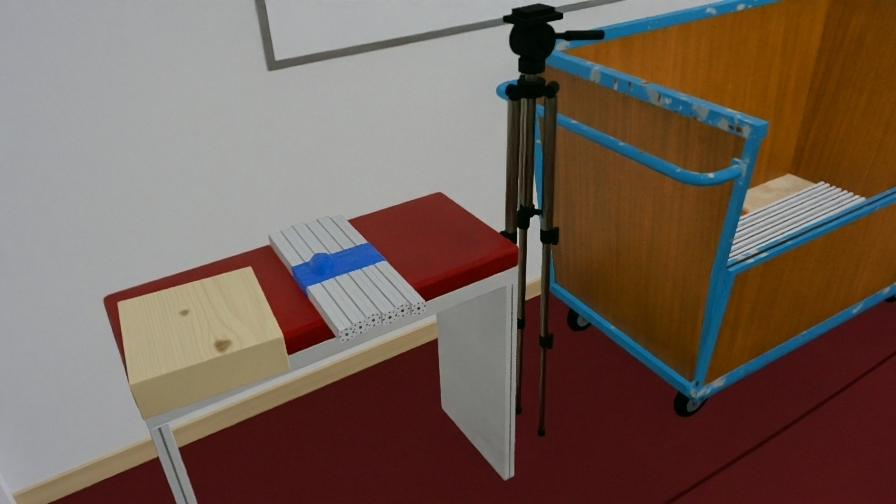

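Emit:
move(base={"turn_rad_s":-0.8,"for_s":1.963}, joints={"head_pan_rad":0,"head_tilt_rad":0.6}, cameras=[])

Emit:
move(base={"x_m_s":0.35,"for_s":3.8}, cameras=[])

Emit:
move(base={"turn_rad_s":0.8,"for_s":1.963}, cameras=[])

Emit:
move(base={"x_m_s":0.2,"for_s":1.0}, joints={"torso_squat_rad":0.1,"torso_pitch_rad":0.6,"head_tilt_rad":0.5,"left_elbow_rad":-1.0,"right_elbow_rad":-1.0,"left_shoulder_pitch_rad":0.7,"right_shoulder_pitch_rad":0.7,"left_shoulder_roll_rad":0.2,"right_shoulder_roll_rad":-0.2})

Scene clock: 54.53 s.
Joint torques (N m): left_arm=[-1.03 -0.21 0.85 0.15 0.03 -0.63 -0.05] | right_arm=[-2.16 -0.58 -0.61 0.22 -0.16 -0.27 -0.06]
External joint torques (N m): left_arm=[-0.41 -0.87 0.8 0.13 0.02 -0.28 -0.05] | right_arm=[0.1 0.91 -0.56 0.53 -0.19 0.02 -0.06]
Motor temperatures (°C): left_arm=[31 28 32 36 35 33 38] | right_arm=[34 31 32 30 36 36 34]
Wrist force (N): left_arm=[0.1 1.5 -7.8] | right_arm=[-2.0 0.5 -4.9]
Wrist torque (N m): left_arm=[-0.30 0.12 0.10] | right_arm=[-0.03 -0.09 -0.09]
Wrist force, peak (N): left_arm=[0.0 1.9 -8.4] | right_arm=[-2.2 1.2 -5.5]
move: done
base_odometry: x=-0.004 y=+1.330 heading=-1.571
lidar_m: 3.54 1.34 1.10 0.81 1.44 1.88 4.30 1.75 1.22 1.13 1.15 1.50
base_status: done (sent for 1.97 of 1.97 s)
joint_positions: torso_squat_rad=+0.350 torso_shift_rad=+0.000 torso_pitch_rad=+0.000 torso_yaw_rad=+0.000 left_shoulder_pitch_rad=+0.049 left_shoulder_roll_rad=+0.015 left_shoulder_yaw_rad=+0.041 left_elbow_rad=-0.149 left_forearm_roll_rad=+0.010 left_wrist_pitch_rad=-0.019 left_hand_roll_rad=+0.045 left_gripper_m=+0.099 right_shoulder_pitch_rad=-0.033 right_shoulder_roll_rad=-0.038 right_shoulder_yaw_rad=+0.024 right_elbow_rad=-0.125 right_forearm_roll_rad=-0.047 right_wrist_pitch_rad=+0.032 right_hand_roll_rad=-0.022 right_gripper_m=+0.099 head_pan_rad=+0.000 head_tilt_rad=+0.600
joint_status: all done
wheel_motors_off: 0
motor_effort: left_wheel=+23(42) right_wheel=+5(13)
chest: x=-0.2280 y=+0.0001 z=+1.2475 quat_wxyz=(+1.000, +0.000, +0.000, +0.000) (m; base frame)
left_hand: x=-0.1861 y=+0.2354 z=+0.5639 quat_wxyz=(+0.997, +0.009, -0.062, +0.055) (m; base frame)
right_hand: x=-0.1505 y=-0.2464 z=+0.5666 quat_wxyz=(+0.998, -0.015, -0.063, -0.016) (m; base frame)
pictures: none
No camera images: "cameras" was empty.

Scene clock: 59.53 s.
Joint torques (N m): left_arm=[-0.39 -0.1 0.67 0.04 0.01 -0.63 -0.13] | right_arm=[-1.99 -0.75 -0.52 0.23 -0.11 -0.17 -0.04]
External joint torques (N m): left_arm=[0.23 -0.76 0.63 0.02 0 -0.28 -0.13] | right_arm=[0.26 0.74 -0.47 0.53 -0.15 0.12 -0.04]
Motor temperatures (°C): left_arm=[31 28 32 36 35 33 38] | right_arm=[34 31 32 30 36 36 34]
Wrist force (N): left_arm=[-0.3 1.6 -7.2] | right_arm=[-1.7 0.7 -4.6]
Wrist torque (N m): left_arm=[-0.29 0.12 0.07] | right_arm=[-0.06 -0.10 -0.09]
Wrist force, peak (N): left_arm=[0.2 1.3 -8.3] | right_arm=[-2.0 1.5 -5.3]
move: done
base_odometry: x=-0.005 y=+0.000 heading=-1.571
lidar_m: 3.24 1.04 0.72 0.69 1.05 1.59 4.77 1.59 1.11 1.05 1.06 1.38
base_status: done (sent for 3.8 of 3.8 s)
joint_positions: torso_squat_rad=+0.350 torso_shift_rad=+0.000 torso_pitch_rad=+0.000 torso_yaw_rad=+0.000 left_shoulder_pitch_rad=+0.049 left_shoulder_roll_rad=+0.015 left_shoulder_yaw_rad=+0.041 left_elbow_rad=-0.149 left_forearm_roll_rad=+0.010 left_wrist_pitch_rad=-0.019 left_hand_roll_rad=+0.045 left_gripper_m=+0.099 right_shoulder_pitch_rad=-0.033 right_shoulder_roll_rad=-0.038 right_shoulder_yaw_rad=+0.024 right_elbow_rad=-0.125 right_forearm_roll_rad=-0.047 right_wrist_pitch_rad=+0.032 right_hand_roll_rad=-0.022 right_gripper_m=+0.099 head_pan_rad=+0.000 head_tilt_rad=+0.600
joint_status: not commanded
wheel_motors_off: 0
motor_effort: left_wheel=-2(47) right_wheel=+2(48)
chest: x=-0.2280 y=+0.0001 z=+1.2475 quat_wxyz=(+1.000, +0.000, +0.000, +0.000) (m; base frame)
left_hand: x=-0.1860 y=+0.2354 z=+0.5639 quat_wxyz=(+0.997, +0.009, -0.062, +0.055) (m; base frame)
right_hand: x=-0.1505 y=-0.2464 z=+0.5666 quat_wxyz=(+0.998, -0.015, -0.062, -0.016) (m; base frame)
pictures: none
No camera images: "cameras" was empty.

Scene clock: 63.43 s.
Joint torques (N m): left_arm=[-0.45 -0.24 0.93 0.08 -0.05 -0.64 -0.04] | right_arm=[-2.14 -0.67 -0.6 0.18 -0.21 -0.34 -0.02]
External joint torques (N m): left_arm=[0.18 -0.91 0.89 0.07 -0.05 -0.28 -0.04] | right_arm=[0.11 0.82 -0.56 0.49 -0.25 -0.05 -0.03]
Motor temperatures (°C): left_arm=[31 28 32 36 35 33 38] | right_arm=[34 31 32 30 36 36 34]
Wrist force (N): left_arm=[-0.1 1.5 -6.8] | right_arm=[-1.8 0.7 -5.2]
Wrist torque (N m): left_arm=[-0.30 0.11 0.05] | right_arm=[-0.03 -0.05 -0.07]
Wrist force, peak (N): left_arm=[0.6 1.5 -8.2] | right_arm=[-2.0 1.1 -5.4]
move: done
base_odometry: x=-0.005 y=+0.000 heading=+0.001
lidar_m: 0.69 1.06 1.58 4.95 1.57 1.09 1.02 1.07 1.42 3.39 1.07 0.73
base_status: done (sent for 1.97 of 1.97 s)
joint_positions: torso_squat_rad=+0.350 torso_shift_rad=+0.000 torso_pitch_rad=+0.000 torso_yaw_rad=+0.000 left_shoulder_pitch_rad=+0.049 left_shoulder_roll_rad=+0.015 left_shoulder_yaw_rad=+0.041 left_elbow_rad=-0.149 left_forearm_roll_rad=+0.010 left_wrist_pitch_rad=-0.019 left_hand_roll_rad=+0.045 left_gripper_m=+0.099 right_shoulder_pitch_rad=-0.033 right_shoulder_roll_rad=-0.038 right_shoulder_yaw_rad=+0.024 right_elbow_rad=-0.125 right_forearm_roll_rad=-0.047 right_wrist_pitch_rad=+0.032 right_hand_roll_rad=-0.022 right_gripper_m=+0.099 head_pan_rad=+0.000 head_tilt_rad=+0.600
joint_status: not commanded
wheel_motors_off: 0
motor_effort: left_wheel=+5(48) right_wheel=+21(47)
chest: x=-0.2280 y=+0.0001 z=+1.2475 quat_wxyz=(+1.000, +0.000, +0.000, +0.000) (m; base frame)
left_hand: x=-0.1861 y=+0.2354 z=+0.5639 quat_wxyz=(+0.997, +0.009, -0.062, +0.055) (m; base frame)
right_hand: x=-0.1505 y=-0.2464 z=+0.5666 quat_wxyz=(+0.998, -0.015, -0.063, -0.016) (m; base frame)
pictures: none
No camera images: "cameras" was empty.

Scene clock: 66.23 s.
Joint torques (N m): left_arm=[18.17 4.67 3.53 3.98 -0.06 0.11 0.09] | right_arm=[21.28 -5.42 -2.72 4.76 -0.2 0.43 0.05]
External joint torques (N m): left_arm=[-2.64 -1.6 0.57 0.01 -0.1 -0.29 0.07] | right_arm=[0.73 0.67 -0.22 0.75 -0.13 -0.09 0.07]
Motor temperatures (°C): left_arm=[31 28 32 36 35 33 38] | right_arm=[34 31 32 30 36 36 34]
Wrist force (N): left_arm=[2.2 -0.8 -7.5] | right_arm=[0.7 2.0 -4.2]
Wrist torque (N m): left_arm=[-0.15 0.30 0.05] | right_arm=[-0.12 0.06 -0.08]
Wrist force, peak (N): left_arm=[0.7 -0.7 -8.8] | right_arm=[-2.9 1.3 -5.2]
move: done
base_odometry: x=+0.195 y=+0.000 heading=+0.002
lidar_m: 0.49 0.51 1.47 4.33 1.86 1.31 1.23 1.29 1.69 4.05 0.75 0.53
base_status: done (sent for 1 of 1 s)
joint_positions: torso_squat_rad=+0.100 torso_shift_rad=+0.000 torso_pitch_rad=+0.600 torso_yaw_rad=+0.000 left_shoulder_pitch_rad=+0.700 left_shoulder_roll_rad=+0.200 left_shoulder_yaw_rad=+0.041 left_elbow_rad=-1.000 left_forearm_roll_rad=+0.010 left_wrist_pitch_rad=-0.019 left_hand_roll_rad=+0.045 left_gripper_m=+0.099 right_shoulder_pitch_rad=+0.700 right_shoulder_roll_rad=-0.200 right_shoulder_yaw_rad=+0.024 right_elbow_rad=-1.000 right_forearm_roll_rad=-0.047 right_wrist_pitch_rad=+0.032 right_hand_roll_rad=-0.022 right_gripper_m=+0.099 head_pan_rad=+0.000 head_tilt_rad=+0.500
joint_status: all done
wheel_motors_off: 0
motor_effort: left_wheel=+13(52) right_wheel=-13(44)
chest: x=-0.0532 y=+0.0001 z=+1.2324 quat_wxyz=(+0.955, +0.000, +0.296, +0.000) (m; base frame)
left_hand: x=-0.4205 y=+0.3978 z=+0.7554 quat_wxyz=(+0.981, +0.148, +0.125, +0.025) (m; base frame)
right_hand: x=-0.4329 y=-0.3703 z=+0.7516 quat_wxyz=(+0.981, -0.120, +0.152, -0.023) (m; base frame)
pictures: head_camera, left_wrist_camera, right_wrist_camera
camera_calibration:
head_camera: T_world_to_cam=[[-0.0135371, -0.999502, -0.0285177, 0.0396699], [-0.863728, 0.0260579, -0.503285, 0.815953], [0.503777, 0.0178185, -0.86365, 1.10216], [0, 0, 0, 1]] pos_world=[0.150053, -0.00125083, 1.36367]
left_wrist_camera: T_world_to_cam=[[0.964377, 0.114989, -0.238234, 0.539213], [0.15453, -0.975828, 0.154534, 0.365414], [-0.214705, -0.185843, -0.958835, 0.780476], [0, 0, 0, 1]] pos_world=[-0.408899, 0.439624, 0.820337]
right_wrist_camera: T_world_to_cam=[[-0.960096, 0.0469966, 0.275694, -0.606677], [0.124588, 0.954432, 0.271177, 0.230593], [-0.250387, 0.294704, -0.922202, 0.76602], [0, 0, 0, 1]] pos_world=[-0.419396, -0.417322, 0.81115]

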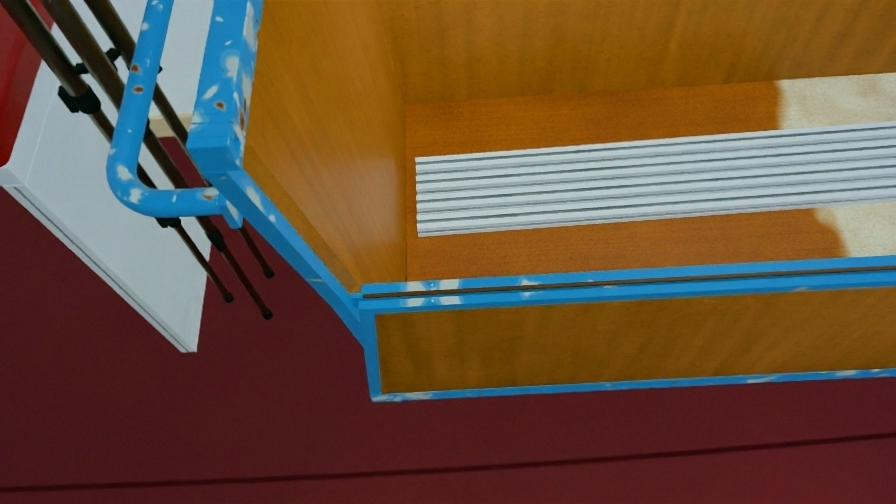

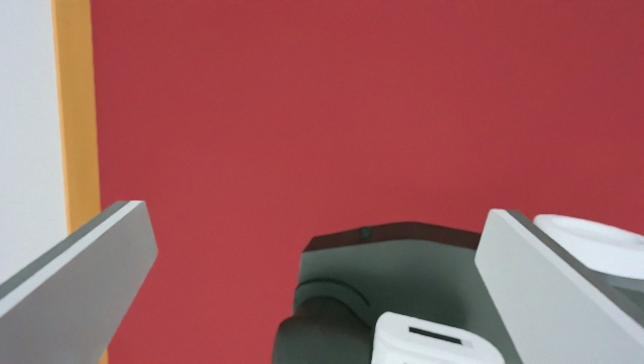

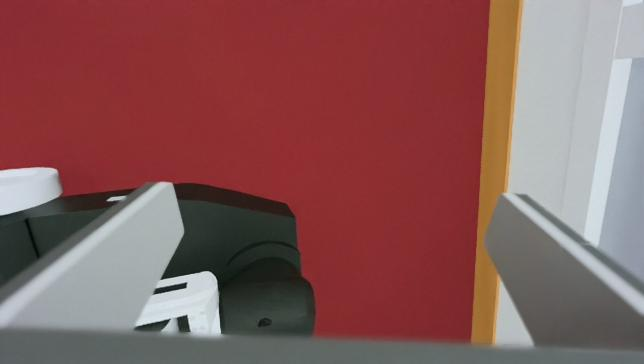

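Emit:
move(joints={"torso_pitch_rad":1.05,"torso_shift_rad":0.1,"head_tilt_rad":0.35}, cameras=["head_camera"])

Scene clock: 96.03 s.
Joint torques (N m): left_arm=[23 3.61 2.96 7.96 -0.08 1.01 0.03] | right_arm=[26.26 -4.25 -2.33 8.67 -0.26 1.4 -0.17]
External joint torques (N m): left_arm=[-2.92 -1.24 0.45 0.02 -0.1 -0.2 0] | right_arm=[0.88 0.58 -0.27 0.99 -0.1 0.14 -0.13]
Motor temperatures (°C): left_arm=[31 28 32 36 35 33 38] | right_arm=[35 31 32 30 36 36 34]
Wrist force (N): left_arm=[5.8 -0.5 -6.2] | right_arm=[3.2 2.3 -3.0]
Wrist torque (N m): left_arm=[-0.18 0.53 0.07] | right_arm=[-0.19 0.25 -0.05]
Wrist force, peak (N): left_arm=[3.4 -0.7 -8.0] | right_arm=[1.5 2.7 -5.0]
move: done
base_odometry: x=+0.195 y=+0.000 heading=+0.002
lidar_m: 0.49 0.51 1.48 4.34 1.87 1.30 1.23 1.28 1.68 4.04 0.76 0.53
base_status: not commanded
joint_positions: torso_squat_rad=+0.100 torso_shift_rad=+0.100 torso_pitch_rad=+1.050 torso_yaw_rad=+0.000 left_shoulder_pitch_rad=+0.700 left_shoulder_roll_rad=+0.200 left_shoulder_yaw_rad=+0.041 left_elbow_rad=-1.000 left_forearm_roll_rad=+0.010 left_wrist_pitch_rad=-0.019 left_hand_roll_rad=+0.045 left_gripper_m=+0.099 right_shoulder_pitch_rad=+0.700 right_shoulder_roll_rad=-0.200 right_shoulder_yaw_rad=+0.024 right_elbow_rad=-1.000 right_forearm_roll_rad=-0.047 right_wrist_pitch_rad=+0.032 right_hand_roll_rad=-0.022 right_gripper_m=+0.099 head_pan_rad=+0.000 head_tilt_rad=+0.350
joint_status: all done
wheel_motors_off: 0
motor_effort: left_wheel=+11(15) right_wheel=-11(15)
chest: x=+0.1100 y=+0.0001 z=+1.1275 quat_wxyz=(+0.865, +0.000, +0.501, +0.000) (m; base frame)
left_hand: x=-0.4282 y=+0.3977 z=+0.8578 quat_wxyz=(+0.928, +0.150, +0.341, -0.008) (m; base frame)
right_hand: x=-0.4411 y=-0.3703 z=+0.8597 quat_wxyz=(+0.922, -0.122, +0.367, +0.005) (m; base frame)
pictures: head_camera
camera_calibration:
head_camera: T_world_to_cam=[[-0.0213641, -0.999501, -0.0232463, 0.0334888], [-0.973871, 0.0260633, -0.225603, 0.610918], [0.226097, 0.0178191, -0.973942, 1.05507], [0, 0, 0, 1]] pos_world=[0.357124, -0.00125082, 1.16618]

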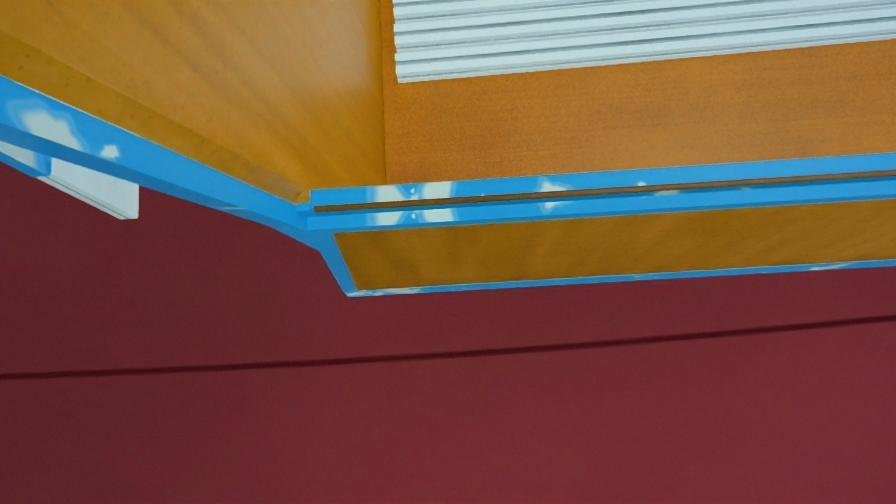

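Emit:
move(base={"x_m_s":-0.2,"for_s":1.0}, joints={"torso_pitch_rad":0.2,"torso_shift_rad":0.0,"head_tilt_rad":0.6,"torso_squat_rad":0.35}, cameras=[])

Emit:
move(base={"turn_rad_s":0.8,"for_s":1.963}, cameras=[])

Emit:
move(base={"x_m_s":0.4,"for_s":3.6}, cameras=[])

Emit:
move(base={"turn_rad_s":-0.8,"for_s":1.963}, joints={"head_tilt_rad":0.7}, cameras=[])

Emit:
move(base={"x_m_s":0.3,"for_s":1.0}, joints={"right_elbow_rad":-1.5})

Scene clock: 107.03 s.
Joint torques (N m): left_arm=[10.84 5.17 3.46 -0.46 -0.06 -0.74 -0.02] | right_arm=[13.46 -5.84 -2.75 0.56 -0.03 -0.26 0.01]
External joint torques (N m): left_arm=[-1.89 -1.31 0.59 -0.21 -0.1 -0.34 -0.02] | right_arm=[0.69 0.35 -0.28 0.51 -0.06 -0.02 0.01]
Motor temperatures (°C): left_arm=[31 28 32 36 35 33 38] | right_arm=[36 31 32 31 36 36 34]
Wrist force (N): left_arm=[0.6 -0.4 -7.4] | right_arm=[-1.4 1.9 -5.0]
Wrist torque (N m): left_arm=[-0.20 0.22 0.06] | right_arm=[-0.16 -0.04 -0.09]
Wrist force, peak (N): left_arm=[5.4 -0.6 -6.9] | right_arm=[-1.3 2.8 -5.1]
move: done
base_odometry: x=-0.005 y=+0.000 heading=+0.004
lidar_m: 0.69 1.05 1.58 5.00 1.55 1.08 1.03 1.07 1.42 3.40 1.04 0.74
base_status: done (sent for 1 of 1 s)
joint_positions: torso_squat_rad=+0.350 torso_shift_rad=+0.000 torso_pitch_rad=+0.200 torso_yaw_rad=+0.000 left_shoulder_pitch_rad=+0.700 left_shoulder_roll_rad=+0.200 left_shoulder_yaw_rad=+0.041 left_elbow_rad=-1.000 left_forearm_roll_rad=+0.010 left_wrist_pitch_rad=-0.019 left_hand_roll_rad=+0.045 left_gripper_m=+0.099 right_shoulder_pitch_rad=+0.700 right_shoulder_roll_rad=-0.200 right_shoulder_yaw_rad=+0.024 right_elbow_rad=-1.000 right_forearm_roll_rad=-0.047 right_wrist_pitch_rad=+0.032 right_hand_roll_rad=-0.022 right_gripper_m=+0.099 head_pan_rad=+0.000 head_tilt_rad=+0.600
joint_status: all done
wheel_motors_off: 0
motor_effort: left_wheel=+8(37) right_wheel=-17(33)
chest: x=-0.1666 y=+0.0001 z=+1.2413 quat_wxyz=(+0.995, +0.000, +0.100, +0.000) (m; base frame)
left_hand: x=-0.3191 y=+0.3977 z=+0.6590 quat_wxyz=(+0.986, +0.140, -0.072, +0.054) (m; base frame)
right_hand: x=-0.3290 y=-0.3703 z=+0.6506 quat_wxyz=(+0.991, -0.113, -0.046, -0.046) (m; base frame)
pictures: none
No camera images: "cameras" was empty.

Scene clock: 110.93 s.
Joint torques (N m): left_arm=[10.81 5.25 3.2 -0.58 0.04 -0.57 0.02] | right_arm=[13.59 -5.65 -2.7 0.4 -0.08 -0.15 -0.17]
External joint torques (N m): left_arm=[-1.92 -1.24 0.33 -0.32 0 -0.18 0.02] | right_arm=[0.81 0.54 -0.23 0.34 -0.11 0.09 -0.17]
Motor temperatures (°C): left_arm=[31 28 32 36 35 33 38] | right_arm=[35 31 32 31 36 36 34]
Wrist force (N): left_arm=[0.0 -0.5 -6.7] | right_arm=[-1.3 2.5 -4.7]
Wrist torque (N m): left_arm=[-0.21 0.18 0.04] | right_arm=[-0.22 -0.02 -0.09]
Wrist force, peak (N): left_arm=[-0.6 -0.2 -8.1] | right_arm=[-1.6 2.4 -5.5]
move: done
base_odometry: x=-0.005 y=+0.000 heading=+1.576
lidar_m: 4.84 1.54 1.09 1.03 1.06 1.40 3.49 1.05 0.75 0.70 1.06 1.57
base_status: done (sent for 1.97 of 1.97 s)
joint_positions: torso_squat_rad=+0.350 torso_shift_rad=+0.000 torso_pitch_rad=+0.200 torso_yaw_rad=+0.000 left_shoulder_pitch_rad=+0.700 left_shoulder_roll_rad=+0.200 left_shoulder_yaw_rad=+0.041 left_elbow_rad=-1.000 left_forearm_roll_rad=+0.010 left_wrist_pitch_rad=-0.019 left_hand_roll_rad=+0.045 left_gripper_m=+0.099 right_shoulder_pitch_rad=+0.700 right_shoulder_roll_rad=-0.200 right_shoulder_yaw_rad=+0.024 right_elbow_rad=-1.000 right_forearm_roll_rad=-0.047 right_wrist_pitch_rad=+0.032 right_hand_roll_rad=-0.022 right_gripper_m=+0.099 head_pan_rad=+0.000 head_tilt_rad=+0.600
joint_status: not commanded
wheel_motors_off: 0
motor_effort: left_wheel=+7(36) right_wheel=+18(55)
chest: x=-0.1666 y=+0.0001 z=+1.2413 quat_wxyz=(+0.995, +0.000, +0.100, +0.000) (m; base frame)
left_hand: x=-0.3191 y=+0.3977 z=+0.6590 quat_wxyz=(+0.986, +0.140, -0.072, +0.054) (m; base frame)
right_hand: x=-0.3290 y=-0.3703 z=+0.6506 quat_wxyz=(+0.991, -0.113, -0.046, -0.046) (m; base frame)
pictures: none
No camera images: "cameras" was empty.

Scene clock: 115.90 s.
Joint torques (N m): left_arm=[11.15 5.02 3.31 -0.43 -0.01 -0.61 0.03] | right_arm=[13.87 -5.13 -2.66 0.54 -0.19 -0.1 -0.08]
External joint torques (N m): left_arm=[-1.58 -1.47 0.43 -0.18 -0.05 -0.22 0.04] | right_arm=[1.09 1.06 -0.18 0.49 -0.22 0.14 -0.09]
Motor temperatures (°C): left_arm=[31 28 32 36 35 33 38] | right_arm=[35 31 32 31 36 36 34]
Wrist force (N): left_arm=[-0.3 0.5 -8.1] | right_arm=[-1.2 1.9 -5.1]
Wrist torque (N m): left_arm=[-0.32 0.12 0.11] | right_arm=[-0.11 -0.04 -0.09]
Wrist force, peak (N): left_arm=[-0.3 -0.3 -8.7] | right_arm=[-1.8 2.4 -5.3]
move: done
base_odometry: x=-0.014 y=+1.440 heading=+1.578
lidar_m: 4.18 1.61 1.14 1.09 1.11 1.49 3.74 1.46 1.22 0.88 1.49 1.96
base_status: done (sent for 3.6 of 3.6 s)
joint_positions: torso_squat_rad=+0.350 torso_shift_rad=+0.000 torso_pitch_rad=+0.200 torso_yaw_rad=+0.000 left_shoulder_pitch_rad=+0.700 left_shoulder_roll_rad=+0.200 left_shoulder_yaw_rad=+0.041 left_elbow_rad=-1.000 left_forearm_roll_rad=+0.010 left_wrist_pitch_rad=-0.019 left_hand_roll_rad=+0.045 left_gripper_m=+0.099 right_shoulder_pitch_rad=+0.700 right_shoulder_roll_rad=-0.200 right_shoulder_yaw_rad=+0.024 right_elbow_rad=-1.000 right_forearm_roll_rad=-0.047 right_wrist_pitch_rad=+0.032 right_hand_roll_rad=-0.022 right_gripper_m=+0.099 head_pan_rad=+0.000 head_tilt_rad=+0.600
joint_status: not commanded
wheel_motors_off: 0
motor_effort: left_wheel=+18(48) right_wheel=-15(47)
chest: x=-0.1665 y=+0.0001 z=+1.2413 quat_wxyz=(+0.995, +0.000, +0.100, +0.000) (m; base frame)
left_hand: x=-0.3190 y=+0.3977 z=+0.6590 quat_wxyz=(+0.986, +0.140, -0.072, +0.054) (m; base frame)
right_hand: x=-0.3289 y=-0.3703 z=+0.6506 quat_wxyz=(+0.991, -0.113, -0.046, -0.046) (m; base frame)
pictures: none
No camera images: "cameras" was empty.

Scene clock: 119.80 s.
Joint torques (N m): left_arm=[11.27 5.1 3.01 -0.39 -0.01 -0.62 0.04] | right_arm=[13.71 -5.42 -2.97 0.63 -0.1 -0.19 0.02]
External joint torques (N m): left_arm=[-1.46 -1.38 0.13 -0.14 -0.05 -0.23 0.04] | right_arm=[0.94 0.77 -0.49 0.58 -0.14 0.05 0.02]
Motor temperatures (°C): left_arm=[31 28 32 36 35 33 38] | right_arm=[35 31 32 31 36 36 34]
Wrist force (N): left_arm=[0.4 -0.3 -7.1] | right_arm=[-1.3 1.9 -5.3]
Wrist torque (N m): left_arm=[-0.25 0.17 0.06] | right_arm=[-0.15 0.00 -0.07]
Wrist force, peak (N): left_arm=[-1.0 0.1 -8.0] | right_arm=[-1.5 2.2 -5.4]
move: done
base_odometry: x=-0.015 y=+1.440 heading=+0.005
lidar_m: 0.86 1.47 1.94 4.19 1.65 1.15 1.08 1.12 1.49 3.56 1.47 1.22
base_status: done (sent for 1.97 of 1.97 s)
joint_positions: torso_squat_rad=+0.350 torso_shift_rad=+0.000 torso_pitch_rad=+0.200 torso_yaw_rad=+0.000 left_shoulder_pitch_rad=+0.700 left_shoulder_roll_rad=+0.200 left_shoulder_yaw_rad=+0.041 left_elbow_rad=-1.000 left_forearm_roll_rad=+0.010 left_wrist_pitch_rad=-0.019 left_hand_roll_rad=+0.045 left_gripper_m=+0.099 right_shoulder_pitch_rad=+0.700 right_shoulder_roll_rad=-0.200 right_shoulder_yaw_rad=+0.024 right_elbow_rad=-1.000 right_forearm_roll_rad=-0.047 right_wrist_pitch_rad=+0.032 right_hand_roll_rad=-0.022 right_gripper_m=+0.099 head_pan_rad=+0.000 head_tilt_rad=+0.700
joint_status: all done
wheel_motors_off: 0
motor_effort: left_wheel=+22(46) right_wheel=+3(52)
chest: x=-0.1665 y=+0.0001 z=+1.2413 quat_wxyz=(+0.995, +0.000, +0.100, +0.000) (m; base frame)
left_hand: x=-0.3191 y=+0.3977 z=+0.6590 quat_wxyz=(+0.986, +0.140, -0.072, +0.054) (m; base frame)
right_hand: x=-0.3290 y=-0.3703 z=+0.6506 quat_wxyz=(+0.991, -0.113, -0.046, -0.046) (m; base frame)
pictures: none
No camera images: "cameras" was empty.

Scene clock: 121.90 s.
Joint torques (N m): left_arm=[11.97 5.31 3.31 -0.32 -0.09 -0.63 -0.05] | right_arm=[8.78 -4.12 -3.38 -4.54 -0.02 -0.95 0.01]
External joint torques (N m): left_arm=[-0.77 -1.17 0.43 -0.07 -0.13 -0.23 -0.04] | right_arm=[0.6 0.92 -0.41 0.17 -0.15 0.14 -0.02]
Motor temperatures (°C): left_arm=[31 28 32 36 35 33 38] | right_arm=[35 31 32 31 36 36 34]
Wrist force (N): left_arm=[0.3 -0.5 -6.8] | right_arm=[-4.1 2.2 -3.6]
Wrist torque (N m): left_arm=[-0.18 0.14 0.02] | right_arm=[-0.21 -0.21 -0.10]
Wrist force, peak (N): left_arm=[0.5 -0.5 -8.1] | right_arm=[-4.7 2.6 -4.5]
move: done
base_odometry: x=+0.285 y=+1.441 heading=+0.004
lidar_m: 0.56 1.16 1.56 3.82 2.10 1.45 1.38 1.43 1.89 1.70 1.00 1.13
base_status: done (sent for 1 of 1 s)
joint_positions: torso_squat_rad=+0.350 torso_shift_rad=+0.000 torso_pitch_rad=+0.200 torso_yaw_rad=+0.000 left_shoulder_pitch_rad=+0.700 left_shoulder_roll_rad=+0.200 left_shoulder_yaw_rad=+0.041 left_elbow_rad=-1.000 left_forearm_roll_rad=+0.010 left_wrist_pitch_rad=-0.019 left_hand_roll_rad=+0.045 left_gripper_m=+0.099 right_shoulder_pitch_rad=+0.700 right_shoulder_roll_rad=-0.200 right_shoulder_yaw_rad=+0.024 right_elbow_rad=-1.500 right_forearm_roll_rad=-0.047 right_wrist_pitch_rad=+0.032 right_hand_roll_rad=-0.022 right_gripper_m=+0.099 head_pan_rad=+0.000 head_tilt_rad=+0.700
joint_status: all done
wheel_motors_off: 0
motor_effort: left_wheel=-10(48) right_wheel=+13(51)
chest: x=-0.1665 y=+0.0001 z=+1.2413 quat_wxyz=(+0.995, +0.000, +0.100, +0.000) (m; base frame)
left_hand: x=-0.3189 y=+0.3977 z=+0.6590 quat_wxyz=(+0.986, +0.140, -0.072, +0.054) (m; base frame)
right_hand: x=-0.0972 y=-0.3623 z=+0.7180 quat_wxyz=(+0.951, -0.104, -0.290, -0.016) (m; base frame)
pictures: head_camera, left_wrist_camera, right_wrist_camera
camera_calibration:
head_camera: T_world_to_cam=[[-0.00760343, -0.999502, -0.0306411, 0.0422272], [-0.74653, 0.0260606, -0.664841, 0.925885], [0.665308, 0.0178194, -0.746356, 1.08465], [0, 0, 0, 1]] pos_world=[-0.0301037, -0.00125083, 1.42639]
left_wrist_camera: T_world_to_cam=[[0.981001, 0.115014, 0.15623, 0.163621], [0.0821369, -0.975807, 0.20262, 0.309825], [0.175755, -0.185939, -0.966715, 0.839594], [0, 0, 0, 1]] pos_world=[-0.333523, 0.439624, 0.723308]
right_wrist_camera: T_world_to_cam=[[-0.819298, -0.064182, -0.569765, 0.304956], [-0.232014, 0.945835, 0.227082, 0.184064], [0.524329, 0.318241, -0.789811, 0.805609], [0, 0, 0, 1]] pos_world=[-0.129849, -0.410899, 0.768235]

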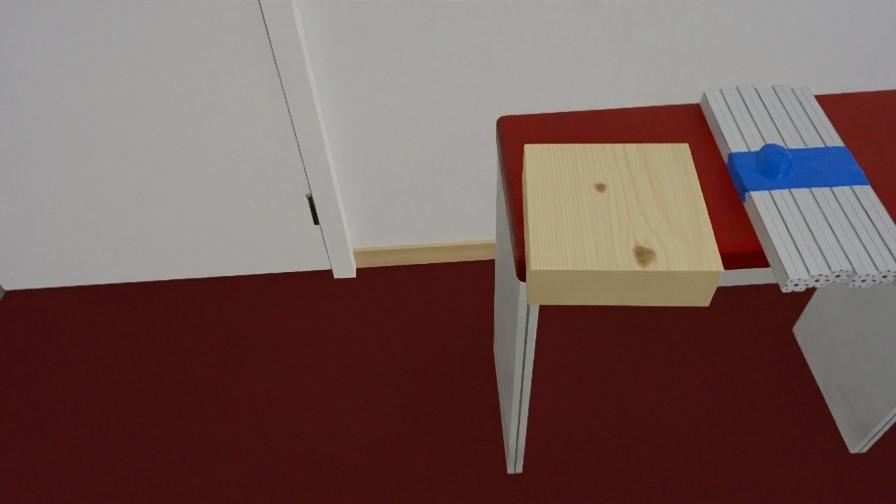

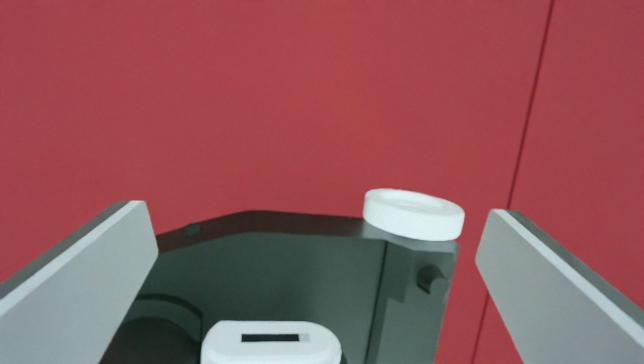

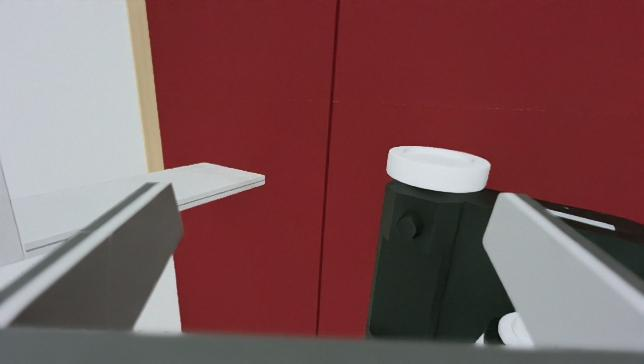

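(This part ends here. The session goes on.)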